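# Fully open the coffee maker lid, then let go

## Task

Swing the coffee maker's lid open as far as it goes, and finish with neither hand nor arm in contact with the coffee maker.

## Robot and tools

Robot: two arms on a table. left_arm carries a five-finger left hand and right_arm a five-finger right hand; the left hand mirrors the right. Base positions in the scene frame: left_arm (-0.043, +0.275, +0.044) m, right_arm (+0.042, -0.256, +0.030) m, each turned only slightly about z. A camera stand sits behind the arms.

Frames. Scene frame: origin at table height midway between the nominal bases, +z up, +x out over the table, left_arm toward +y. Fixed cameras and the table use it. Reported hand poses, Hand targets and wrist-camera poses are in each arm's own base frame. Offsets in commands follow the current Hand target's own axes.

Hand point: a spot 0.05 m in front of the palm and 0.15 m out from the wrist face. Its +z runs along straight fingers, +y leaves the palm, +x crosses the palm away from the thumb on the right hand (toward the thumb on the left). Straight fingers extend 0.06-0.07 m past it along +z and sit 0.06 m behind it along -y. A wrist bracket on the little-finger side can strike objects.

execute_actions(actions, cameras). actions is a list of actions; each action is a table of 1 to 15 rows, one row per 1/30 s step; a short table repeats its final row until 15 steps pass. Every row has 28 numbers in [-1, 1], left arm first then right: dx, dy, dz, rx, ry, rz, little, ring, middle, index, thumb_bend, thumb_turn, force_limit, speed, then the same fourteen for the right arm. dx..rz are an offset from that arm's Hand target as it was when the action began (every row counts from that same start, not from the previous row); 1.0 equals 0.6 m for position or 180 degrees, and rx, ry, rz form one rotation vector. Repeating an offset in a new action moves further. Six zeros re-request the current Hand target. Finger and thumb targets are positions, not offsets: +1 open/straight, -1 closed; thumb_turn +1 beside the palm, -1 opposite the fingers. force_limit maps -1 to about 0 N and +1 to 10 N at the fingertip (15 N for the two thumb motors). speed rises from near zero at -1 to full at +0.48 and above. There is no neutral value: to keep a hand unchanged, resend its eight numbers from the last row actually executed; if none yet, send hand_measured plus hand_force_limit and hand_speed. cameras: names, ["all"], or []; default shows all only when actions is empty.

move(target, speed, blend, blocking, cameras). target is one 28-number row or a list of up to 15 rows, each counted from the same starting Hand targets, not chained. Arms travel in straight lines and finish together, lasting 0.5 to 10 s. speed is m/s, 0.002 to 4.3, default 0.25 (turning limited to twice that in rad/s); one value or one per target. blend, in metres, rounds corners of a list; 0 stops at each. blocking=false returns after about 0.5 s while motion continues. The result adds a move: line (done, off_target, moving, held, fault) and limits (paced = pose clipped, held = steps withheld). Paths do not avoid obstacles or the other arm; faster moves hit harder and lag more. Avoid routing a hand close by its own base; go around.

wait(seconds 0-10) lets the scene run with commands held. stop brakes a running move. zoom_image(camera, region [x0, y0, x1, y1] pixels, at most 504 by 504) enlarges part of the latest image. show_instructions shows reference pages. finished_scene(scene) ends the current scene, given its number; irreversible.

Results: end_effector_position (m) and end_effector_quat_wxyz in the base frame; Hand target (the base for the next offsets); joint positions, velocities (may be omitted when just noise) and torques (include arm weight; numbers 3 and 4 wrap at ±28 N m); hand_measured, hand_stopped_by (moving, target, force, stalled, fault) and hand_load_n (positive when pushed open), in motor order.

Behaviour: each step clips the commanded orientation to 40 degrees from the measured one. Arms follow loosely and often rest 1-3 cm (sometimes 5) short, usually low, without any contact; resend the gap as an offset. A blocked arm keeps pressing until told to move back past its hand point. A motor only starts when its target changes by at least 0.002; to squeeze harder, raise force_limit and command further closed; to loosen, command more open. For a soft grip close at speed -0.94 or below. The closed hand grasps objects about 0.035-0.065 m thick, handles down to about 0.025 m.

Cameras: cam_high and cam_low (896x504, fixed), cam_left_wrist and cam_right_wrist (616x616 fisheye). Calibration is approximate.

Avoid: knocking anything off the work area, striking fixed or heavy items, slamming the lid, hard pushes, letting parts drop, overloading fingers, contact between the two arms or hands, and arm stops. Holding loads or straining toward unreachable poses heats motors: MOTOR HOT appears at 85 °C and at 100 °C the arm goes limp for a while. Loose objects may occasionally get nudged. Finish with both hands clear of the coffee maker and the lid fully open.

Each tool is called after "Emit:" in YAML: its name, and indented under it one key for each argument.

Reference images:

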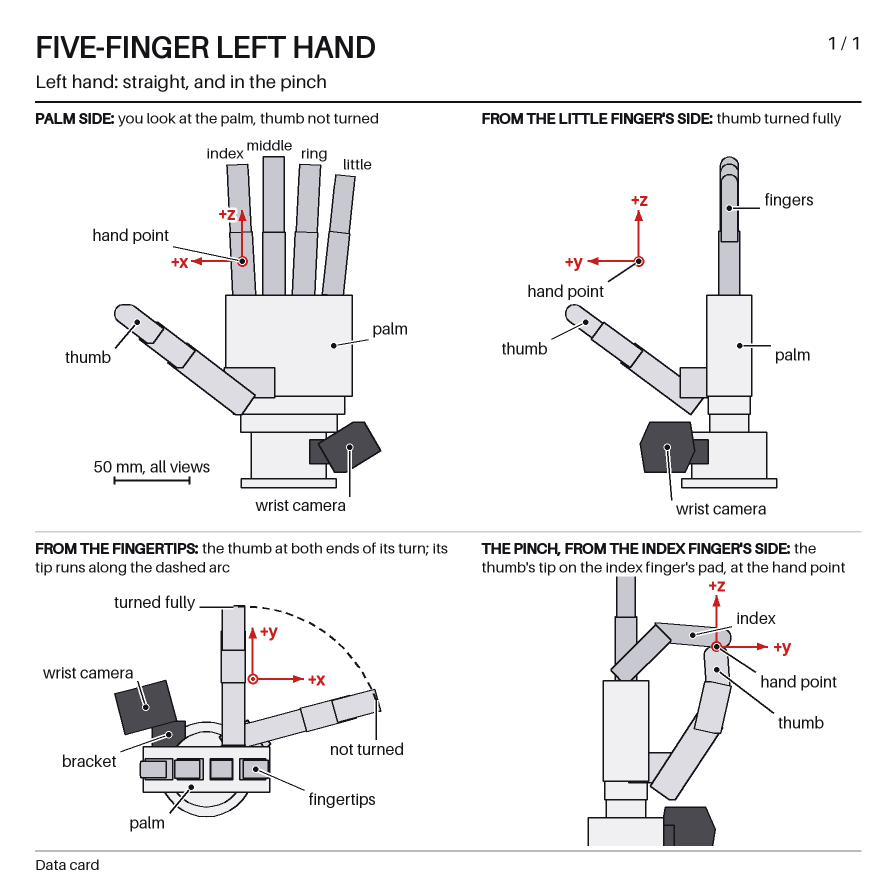

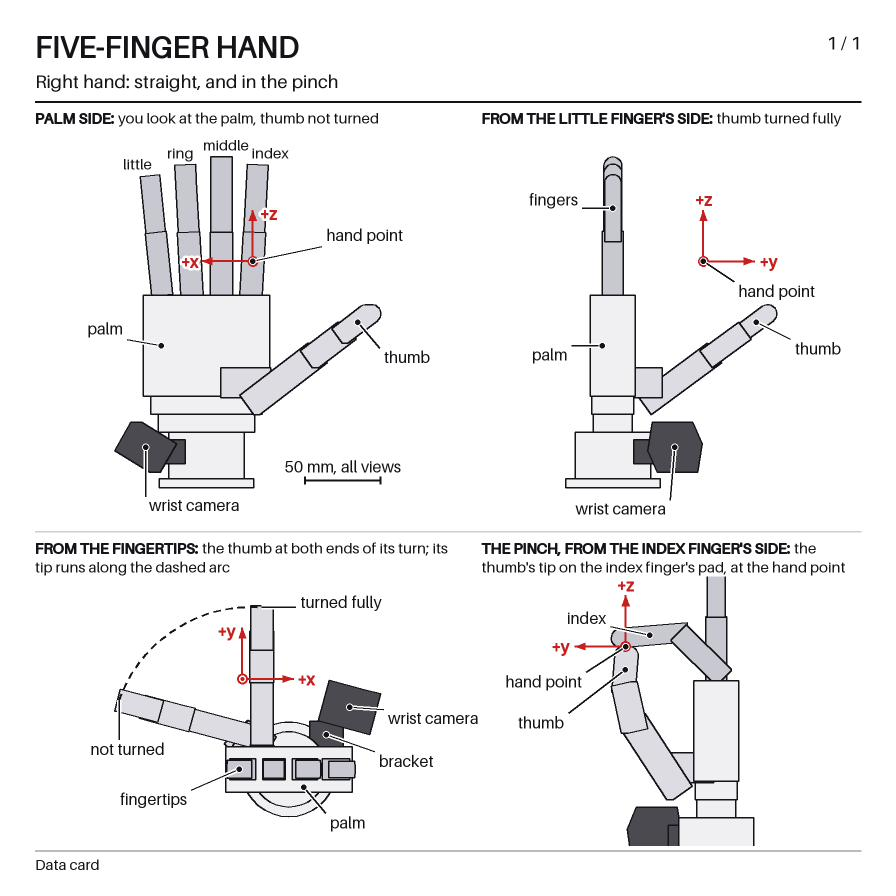

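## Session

Emit:
execute_actions:
  actions: []

Emit:
zoom_image:
  camera: "cam_low"
  region: [310, 80, 560, 330]

Scene clock: 0.00 s.
left_arm: end_effector_position=(+0.2349, -0.0282, +0.2984) hand_measured=(+1.000, +1.000, +1.000, +1.000, +1.000, +1.000) hand_load_n=(+0.0, +0.0, +0.0, +0.0, +0.0, +0.0) hand_stopped_by=(target, target, target, target, target, target) hand_force_limit=0.00 hand_speed=-0.80 end_effector_quat_wxyz=(+0.374, -0.615, +0.691, -0.074) | right_arm: end_effector_position=(+0.3590, -0.3128, +0.2882) hand_measured=(+1.000, +1.000, +1.000, +1.000, +1.000, +1.000) hand_load_n=(+0.0, +0.0, +0.0, +0.0, +0.0, +0.0) hand_stopped_by=(target, target, target, target, target, target) hand_force_limit=0.00 hand_speed=-0.80 end_effector_quat_wxyz=(+0.166, -0.118, +0.674, -0.710)
Joint positions: left_arm=[-0.47 0.729 1.035 -1.385 -0.635 -0.189] | right_arm=[-0.522 0.974 0.56 0.493 0.644 0.007]
Joint velocities: within noise
Joint torques (N m): no reading
Heat: left arm: hottest shoulder 28 °C; right arm: hottest waist 28 °C.
Hand target: left_arm +0.2389, -0.0290, +0.3118; +0.382, -0.615, +0.684, -0.089 | right_arm +0.3642, -0.3149, +0.3107; +0.180, -0.107, +0.663, -0.719
camera_calibration:
cam_left_wrist: T_world_to_cam=[[0.752621, -0.496174, 0.432866, -0.322996], [-0.504761, -0.856899, -0.104598, 0.120879], [0.422821, -0.139771, -0.89537, 0.277223], [0, 0, 0, 1]] pos_world=[0.186893, -0.0179334, 0.400675]
cam_right_wrist: T_world_to_cam=[[-0.194247, -0.168479, -0.966376, 0.295618], [0.541619, 0.802945, -0.248855, 0.122836], [0.817873, -0.571747, -0.0647176, -0.337223], [0, 0, 0, 1]] pos_world=[0.266699, -0.241632, 0.294423]

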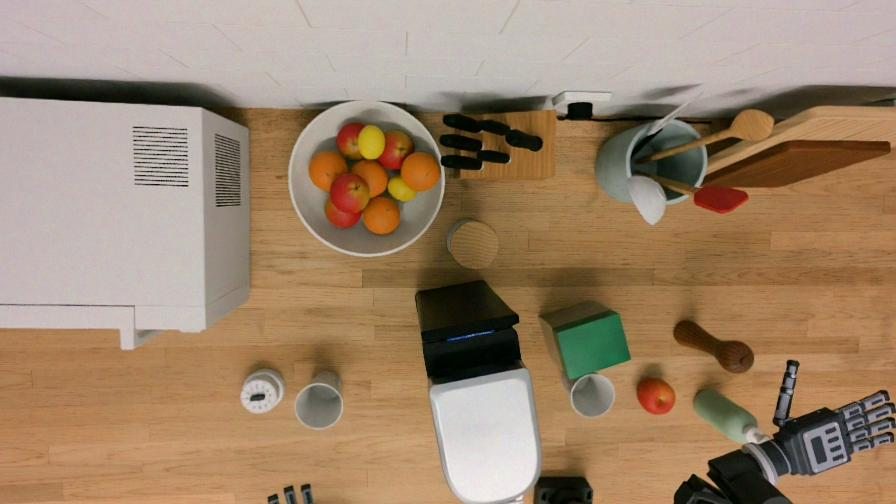

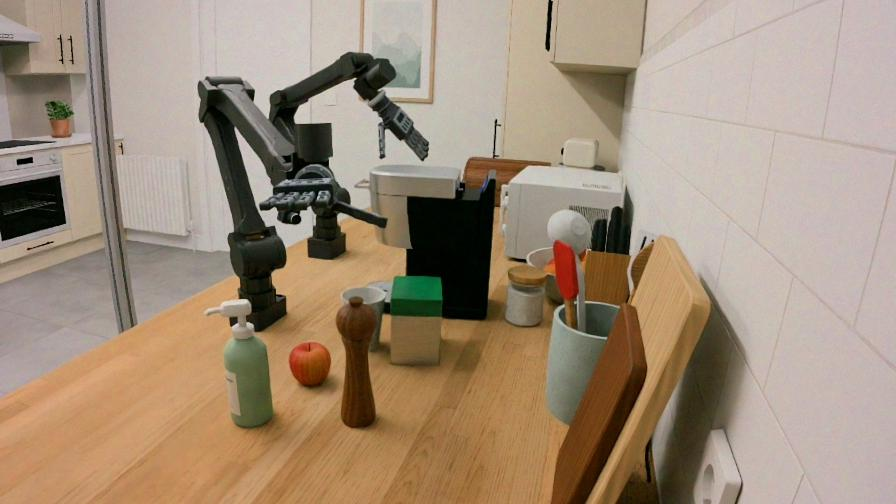

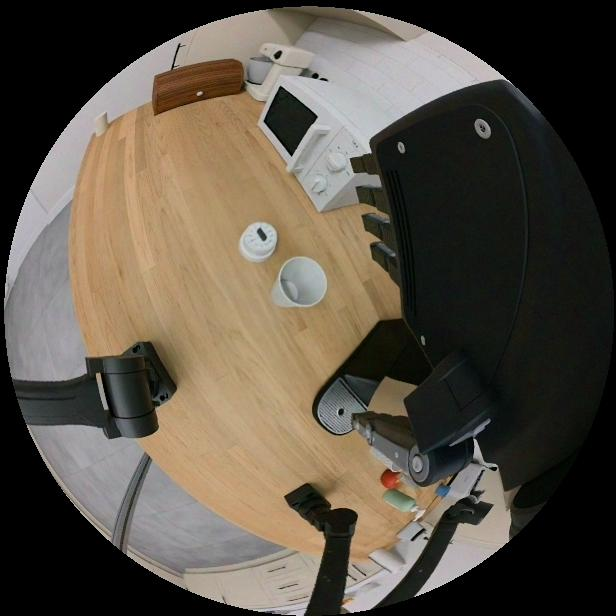

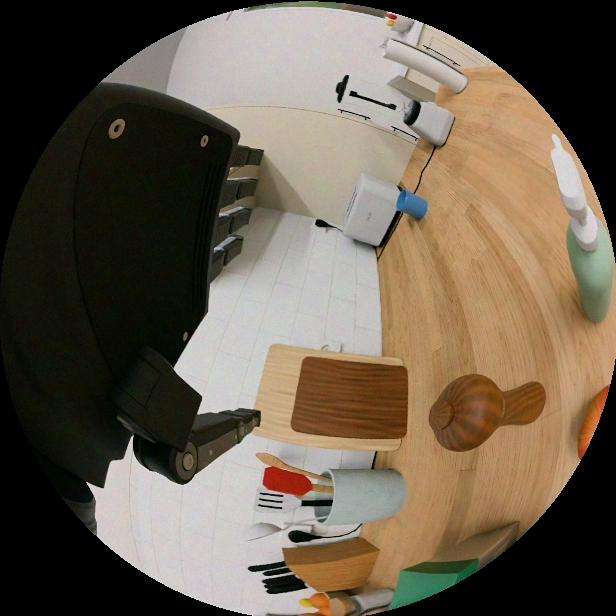

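Scaled by 2.016.

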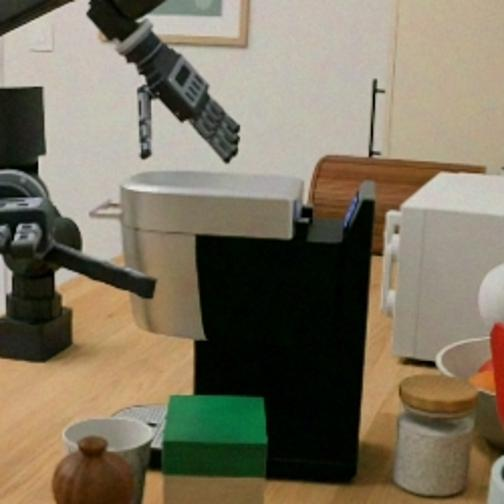

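Emit:
zoom_image:
  camera: "cam_high"
  region: [380, 264, 620, 504]

Emit:
zoom_image:
  camera: "cam_left_wrist"
  region: [290, 300, 520, 530]

Scaled by 2.100.

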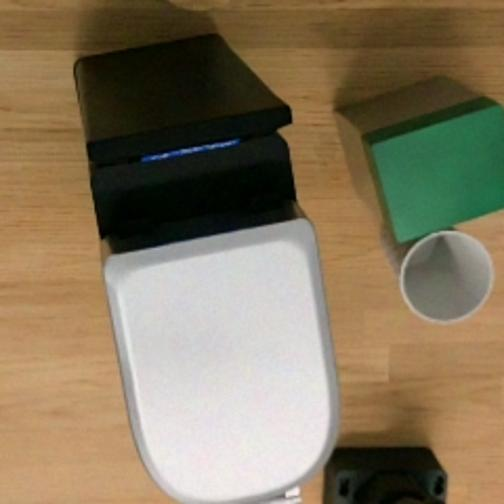

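Scaled by 2.191 from the camera's 616x616 image, which has a finer 880x880 frame.

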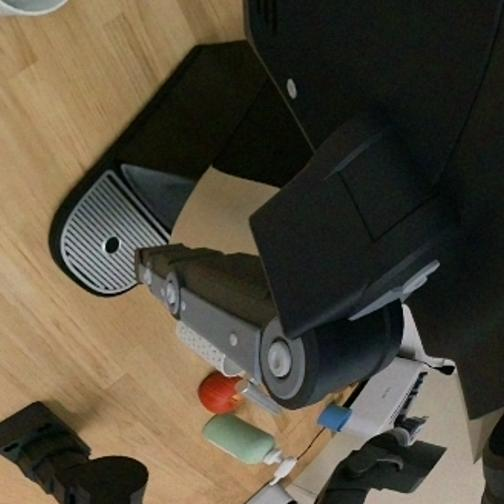

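Emit:
move:
  target:
    - [0.3160,0.1135,-0.0975,-0.1959,0.3303,-0.1566, 1,1,1,1,1,-1,0,-0.2, 0,0,0,0,0,0, 1,1,1,1,1,1,0,-0.8]
    - [0.4902,0.0663,-0.0877,-0.1334,0.5654,-0.2419, 1,1,1,1,1,-1,0,-0.2, 0,0,0,0,0,0, 1,1,1,1,1,1,0,-0.8]
  speed: 0.3
  blend: [0.03,0]
  cameras: ["cam_high","cam_low","cam_left_wrist"]

Emit:
zoom_image:
  camera: "cam_low"
  region: [290, 120, 420, 250]

Emit:
zoom_image:
  camera: "cam_left_wrist"
  region: [290, 200, 490, 400]

Scene clock: 8.57 s.
left_arm: end_effector_position=(+0.1895, -0.3045, +0.2012) hand_measured=(+1.000, +1.000, +1.000, +1.000, +1.000, -1.000) hand_load_n=(+0.0, +0.0, +0.0, +0.0, +0.0, +0.0) hand_stopped_by=(target, target, target, target, target, target) hand_force_limit=0.00 hand_speed=-0.20 end_effector_quat_wxyz=(+0.436, +0.562, -0.483, +0.510) | right_arm: end_effector_position=(+0.3590, -0.3128, +0.2882) hand_measured=(+1.000, +1.000, +1.000, +1.000, +1.000, +1.000) hand_load_n=(+0.0, +0.0, +0.0, -0.5, +0.0, +0.0) hand_stopped_by=(target, target, target, target, target, target) hand_force_limit=0.00 hand_speed=-0.80 end_effector_quat_wxyz=(+0.166, -0.118, +0.674, -0.710)
Joint positions: left_arm=[-0.431 1.166 0.252 0.737 0.979 -1.421] | right_arm=[-0.522 0.974 0.56 0.493 0.644 0.007]
Joint torques (N m): left_arm=[-0.73 -3.19 5.67 2.07 -0.02 -0.19] | right_arm=[-0.38 -3.84 9.87 2.06 0.09 -0.14]
Heat: left arm: hottest shoulder 28 °C; right arm: hottest waist 28 °C.
Hand target: left_arm +0.1893, -0.3058, +0.2034; +0.441, +0.559, -0.481, +0.512 | right_arm +0.3642, -0.3149, +0.3107; +0.180, -0.107, +0.663, -0.719
Off the commanded pose: left_arm 0.003 m, 1 deg | right_arm 0.023 m, 3 deg.
move: off_target (right_arm)
camera_calibration:
cam_left_wrist: T_world_to_cam=[[0.94457, 0.143708, 0.295186, -0.197661], [-0.328308, 0.411388, 0.850279, 0.0115855], [0.000756132, -0.90006, 0.435765, -0.248559], [0, 0, 0, 1]] pos_world=[0.190696, -0.200079, 0.156809]
Images, in order (width x height): cam_high 896x504, cam_low 896x504, cam_left_wrist 616x616.

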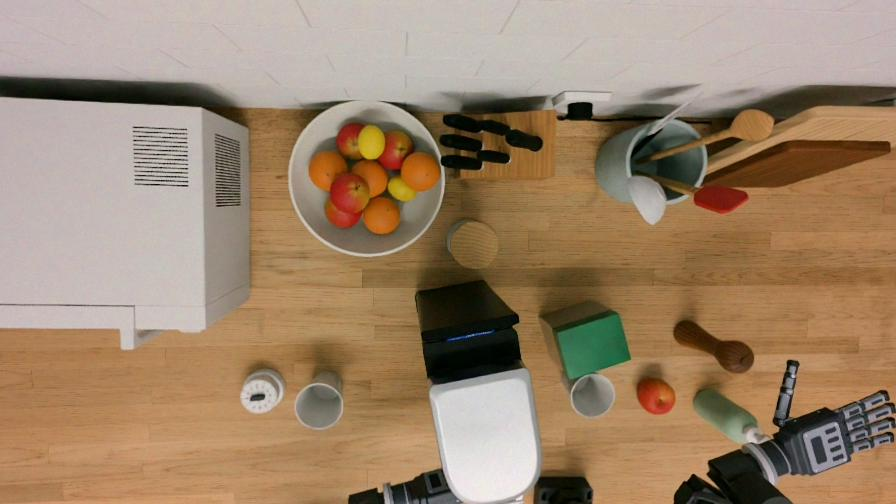

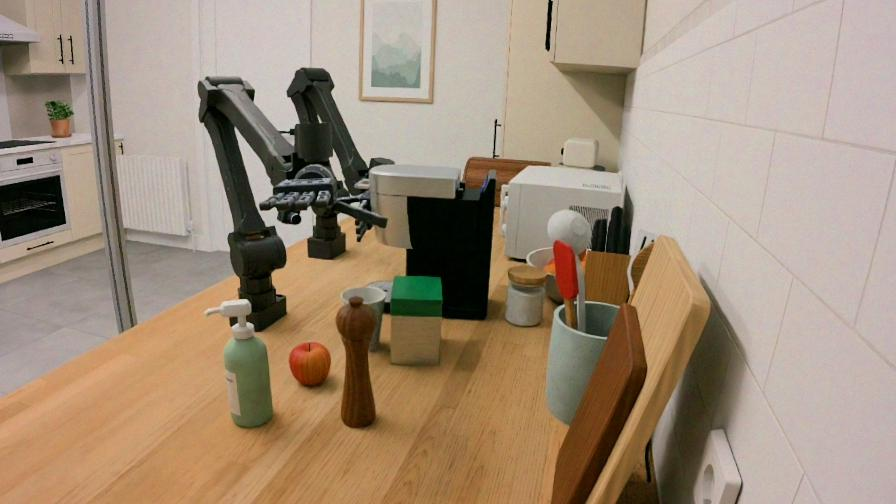

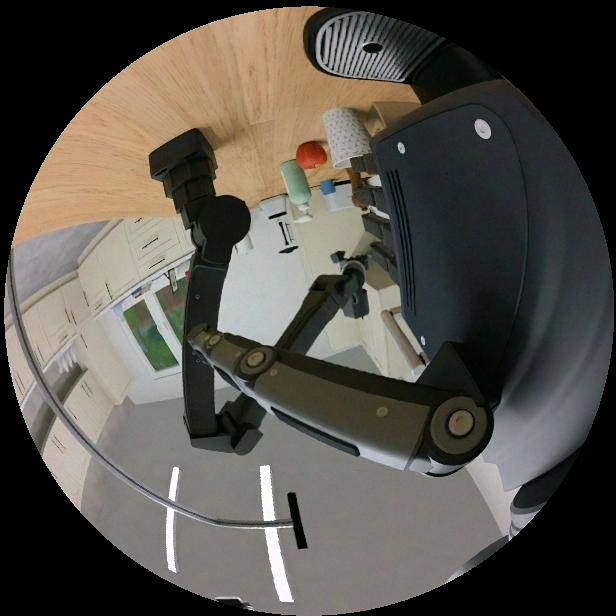

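Scaled by 3.877.

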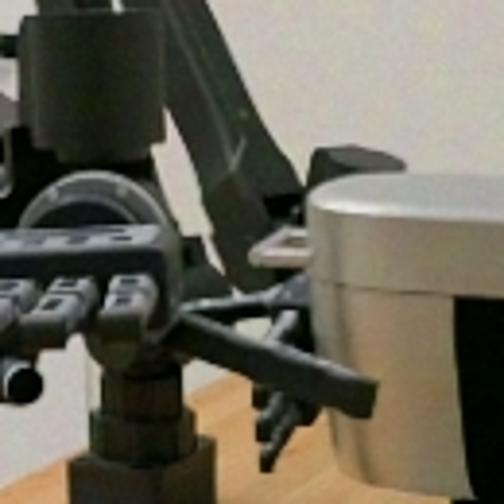

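Scaled by 2.520 from the camera's 616x616 image, which has a finer 880x880 frame.

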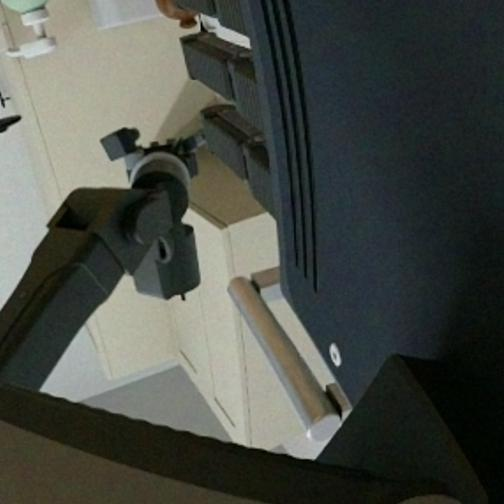

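Emit:
move:
  target:
    - [0.0532,-0.04,-0.0248,0,0,0, 1,1,1,1,1,-1,0,-0.2, 0,0,0,0,0,0, 1,1,1,1,1,1,0,-0.8]
    - [0.1777,-0.0517,-0.0357,0,0,0, 1,1,1,1,1,-1,0,-0.2, 0,0,0,0,0,0, 1,1,1,1,1,1,0,-0.8]
    - [0.2573,-0.0583,-0.0427,0,0,0, 1,1,1,1,1,-1,0,-0.2, 0,0,0,0,0,0, 1,1,1,1,1,1,0,-0.8]
  speed: 0.08
  blend: [0.01,0.01,0]
  cameras: ["cam_low","cam_left_wrist"]

Emit:
zoom_image:
  camera: "cam_low"
  region: [290, 80, 490, 250]

Emit:
zoom_image:
  camera: "cam_left_wrist"
  region: [290, 200, 490, 400]

Scene clock: 14.40 s.
left_arm: end_effector_position=(+0.2144, -0.2901, +0.3306) hand_measured=(+1.000, +1.000, +1.000, +1.000, +1.000, -1.000) hand_load_n=(-1.0, +0.0, +0.0, +0.0, +0.0, -0.5) hand_stopped_by=(target, target, target, target, target, target) hand_force_limit=0.00 hand_speed=-0.20 end_effector_quat_wxyz=(+0.453, +0.576, -0.474, +0.488) | right_arm: end_effector_position=(+0.3590, -0.3128, +0.2882) hand_measured=(+1.000, +1.000, +1.000, +1.000, +1.000, +1.000) hand_load_n=(+0.0, +0.0, +0.0, +0.0, +0.0, +0.0) hand_stopped_by=(target, target, target, target, target, target) hand_force_limit=0.00 hand_speed=-0.80 end_effector_quat_wxyz=(+0.166, -0.118, +0.674, -0.710)
Joint positions: left_arm=[-0.339 0.867 0.528 0.094 1.085 -1.415] | right_arm=[-0.522 0.974 0.56 0.493 0.644 0.007]
Joint torques (N m): left_arm=[0.67 -4.48 13.16 0.61 0.12 0.11] | right_arm=[-0.26 -3.72 9.89 2.11 0.1 -0.15]
Heat: left arm: hottest shoulder 28 °C; right arm: hottest waist 28 °C.
Hand target: left_arm +0.2221, -0.2886, +0.3594; +0.441, +0.559, -0.481, +0.512 | right_arm +0.3642, -0.3149, +0.3107; +0.180, -0.107, +0.663, -0.719
Off the commanded pose: left_arm 0.030 m, 4 deg | right_arm 0.023 m, 3 deg.
move: off_target (left_arm, right_arm)
camera_calibration:
cam_left_wrist: T_world_to_cam=[[0.963367, 0.13054, 0.234271, -0.24909], [-0.267599, 0.410112, 0.871894, -0.116662], [0.0177394, -0.902645, 0.430021, -0.294406], [0, 0, 0, 1]] pos_world=[0.213969, -0.185383, 0.286672]
Images, in order (width x height): cam_low 896x504, cam_left_wrist 616x616.

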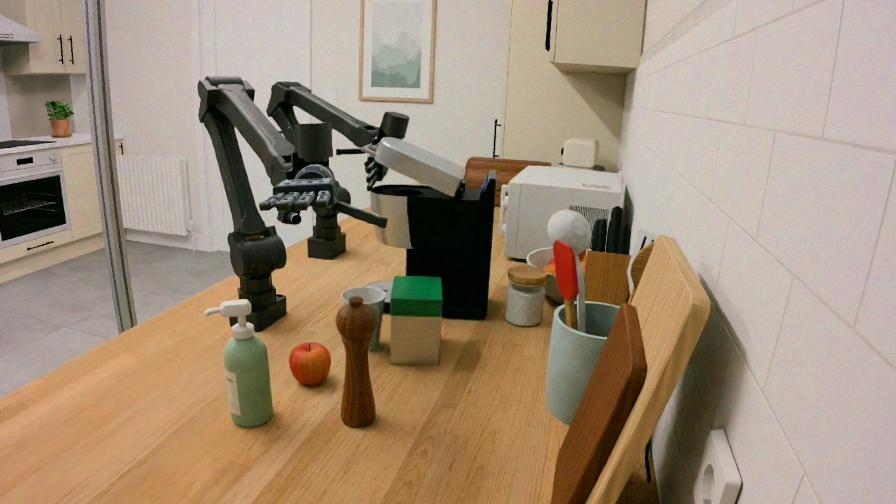

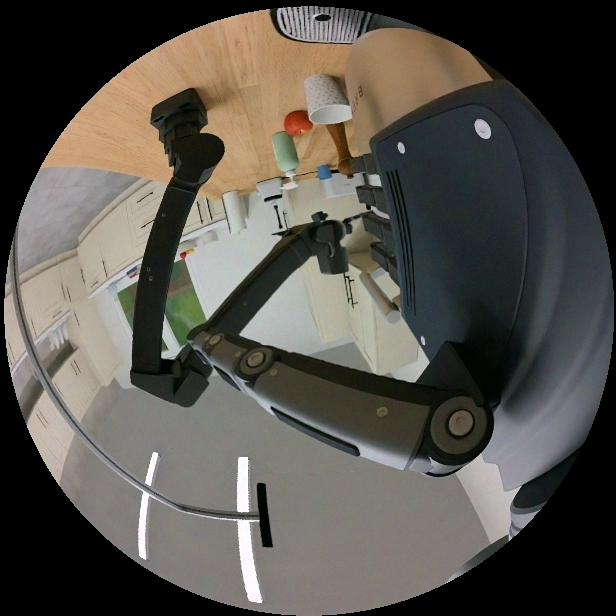

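Scaled by 2.520.

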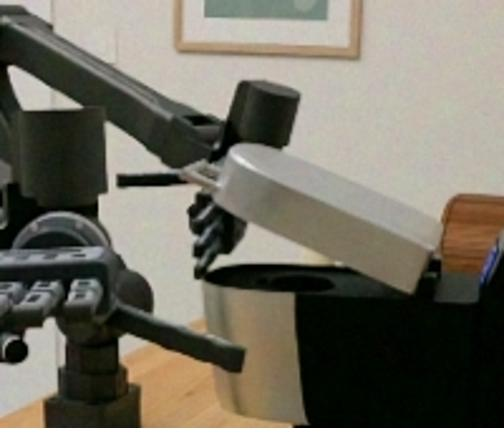

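Scaled by 2.520 from the camera's 616x616 image, which has a finer 880x880 frame.

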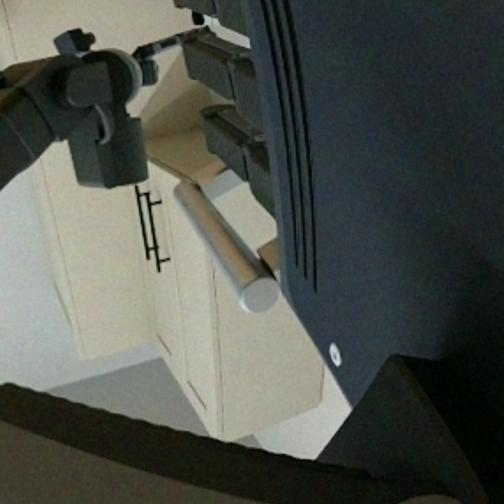

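Emit:
move:
  target:
    - [0.1046,-0.05,-0.0092,0,0,0, 1,1,1,1,1,-1,0,-0.2, 0,0,0,0,0,0, 1,1,1,1,1,1,0,-0.8]
    - [0.2042,-0.13,-0.0179,0,0,0, 1,1,1,1,1,-1,0,-0.2, 0,0,0,0,0,0, 1,1,1,1,1,1,0,-0.8]
    - [0.2573,-0.175,-0.0225,0,0,0, 1,1,1,1,1,-1,0,-0.2, 0,0,0,0,0,0, 1,1,1,1,1,1,0,-0.8]
  speed: [0.1,0.08,0.05]
  blend: [0.01,0.01,0]
  cameras: ["cam_low","cam_high"]

Emit:
zoom_image:
  camera: "cam_low"
  region: [290, 50, 510, 250]

Scene clock: 18.30 s.
left_arm: end_effector_position=(+0.3202, -0.2760, +0.4941) hand_measured=(+1.000, +1.000, +1.000, +1.000, +1.000, -1.000) hand_load_n=(+0.0, +0.0, +0.0, +0.0, +0.0, +0.0) hand_stopped_by=(target, target, target, target, target, target) hand_force_limit=0.00 hand_speed=-0.20 end_effector_quat_wxyz=(+0.449, +0.568, -0.475, +0.500) | right_arm: end_effector_position=(+0.3590, -0.3128, +0.2882) hand_measured=(+1.000, +1.000, +1.000, +1.000, +1.000, +1.000) hand_load_n=(+0.0, +0.0, +0.0, +0.0, +0.0, +0.0) hand_stopped_by=(target, target, target, target, target, target) hand_force_limit=0.00 hand_speed=-0.80 end_effector_quat_wxyz=(+0.166, -0.118, +0.674, -0.710)
Joint positions: left_arm=[-0.204 1.085 1.094 -0.289 1.211 -1.344] | right_arm=[-0.522 0.974 0.56 0.493 0.644 0.007]
Joint torques (N m): left_arm=[1.08 -5.6 13.3 0.66 0.37 0.08] | right_arm=[-0.32 -3.66 9.84 2.09 0.1 -0.15]
Heat: left arm: hottest shoulder 28 °C; right arm: hottest waist 28 °C.
Hand target: left_arm +0.3259, -0.2729, +0.5143; +0.441, +0.559, -0.481, +0.512 | right_arm +0.3642, -0.3149, +0.3107; +0.180, -0.107, +0.663, -0.719
Off the commanded pose: left_arm 0.021 m, 2 deg | right_arm 0.023 m, 3 deg.
move: off_target (left_arm, right_arm)
Images, in order (width x height): cam_high 896x504, cam_low 896x504.

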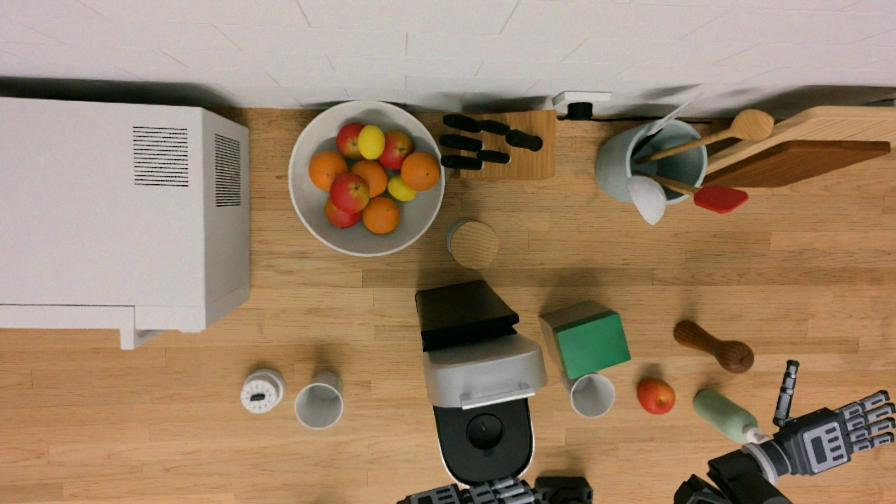

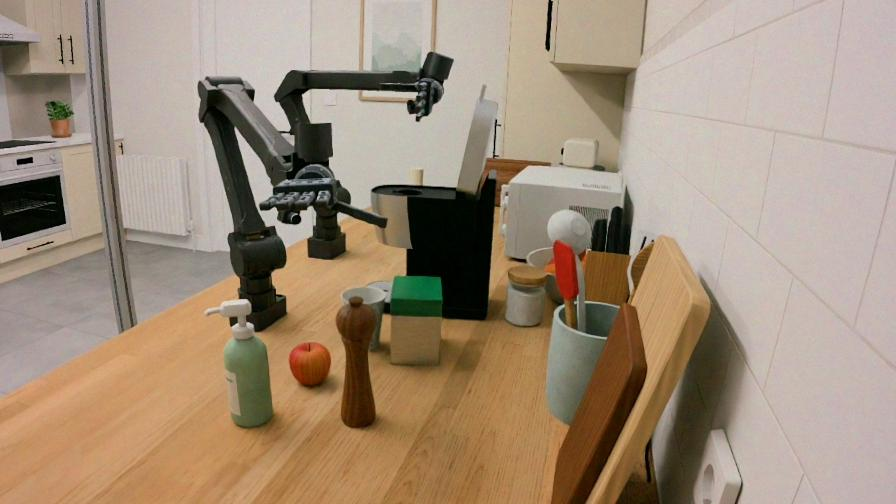

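Scaled by 2.291.

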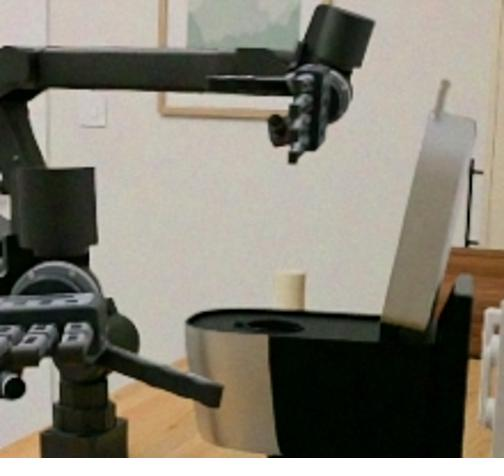

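Emit:
finished_scene:
  scene: 2

The scene is finished: the task was done.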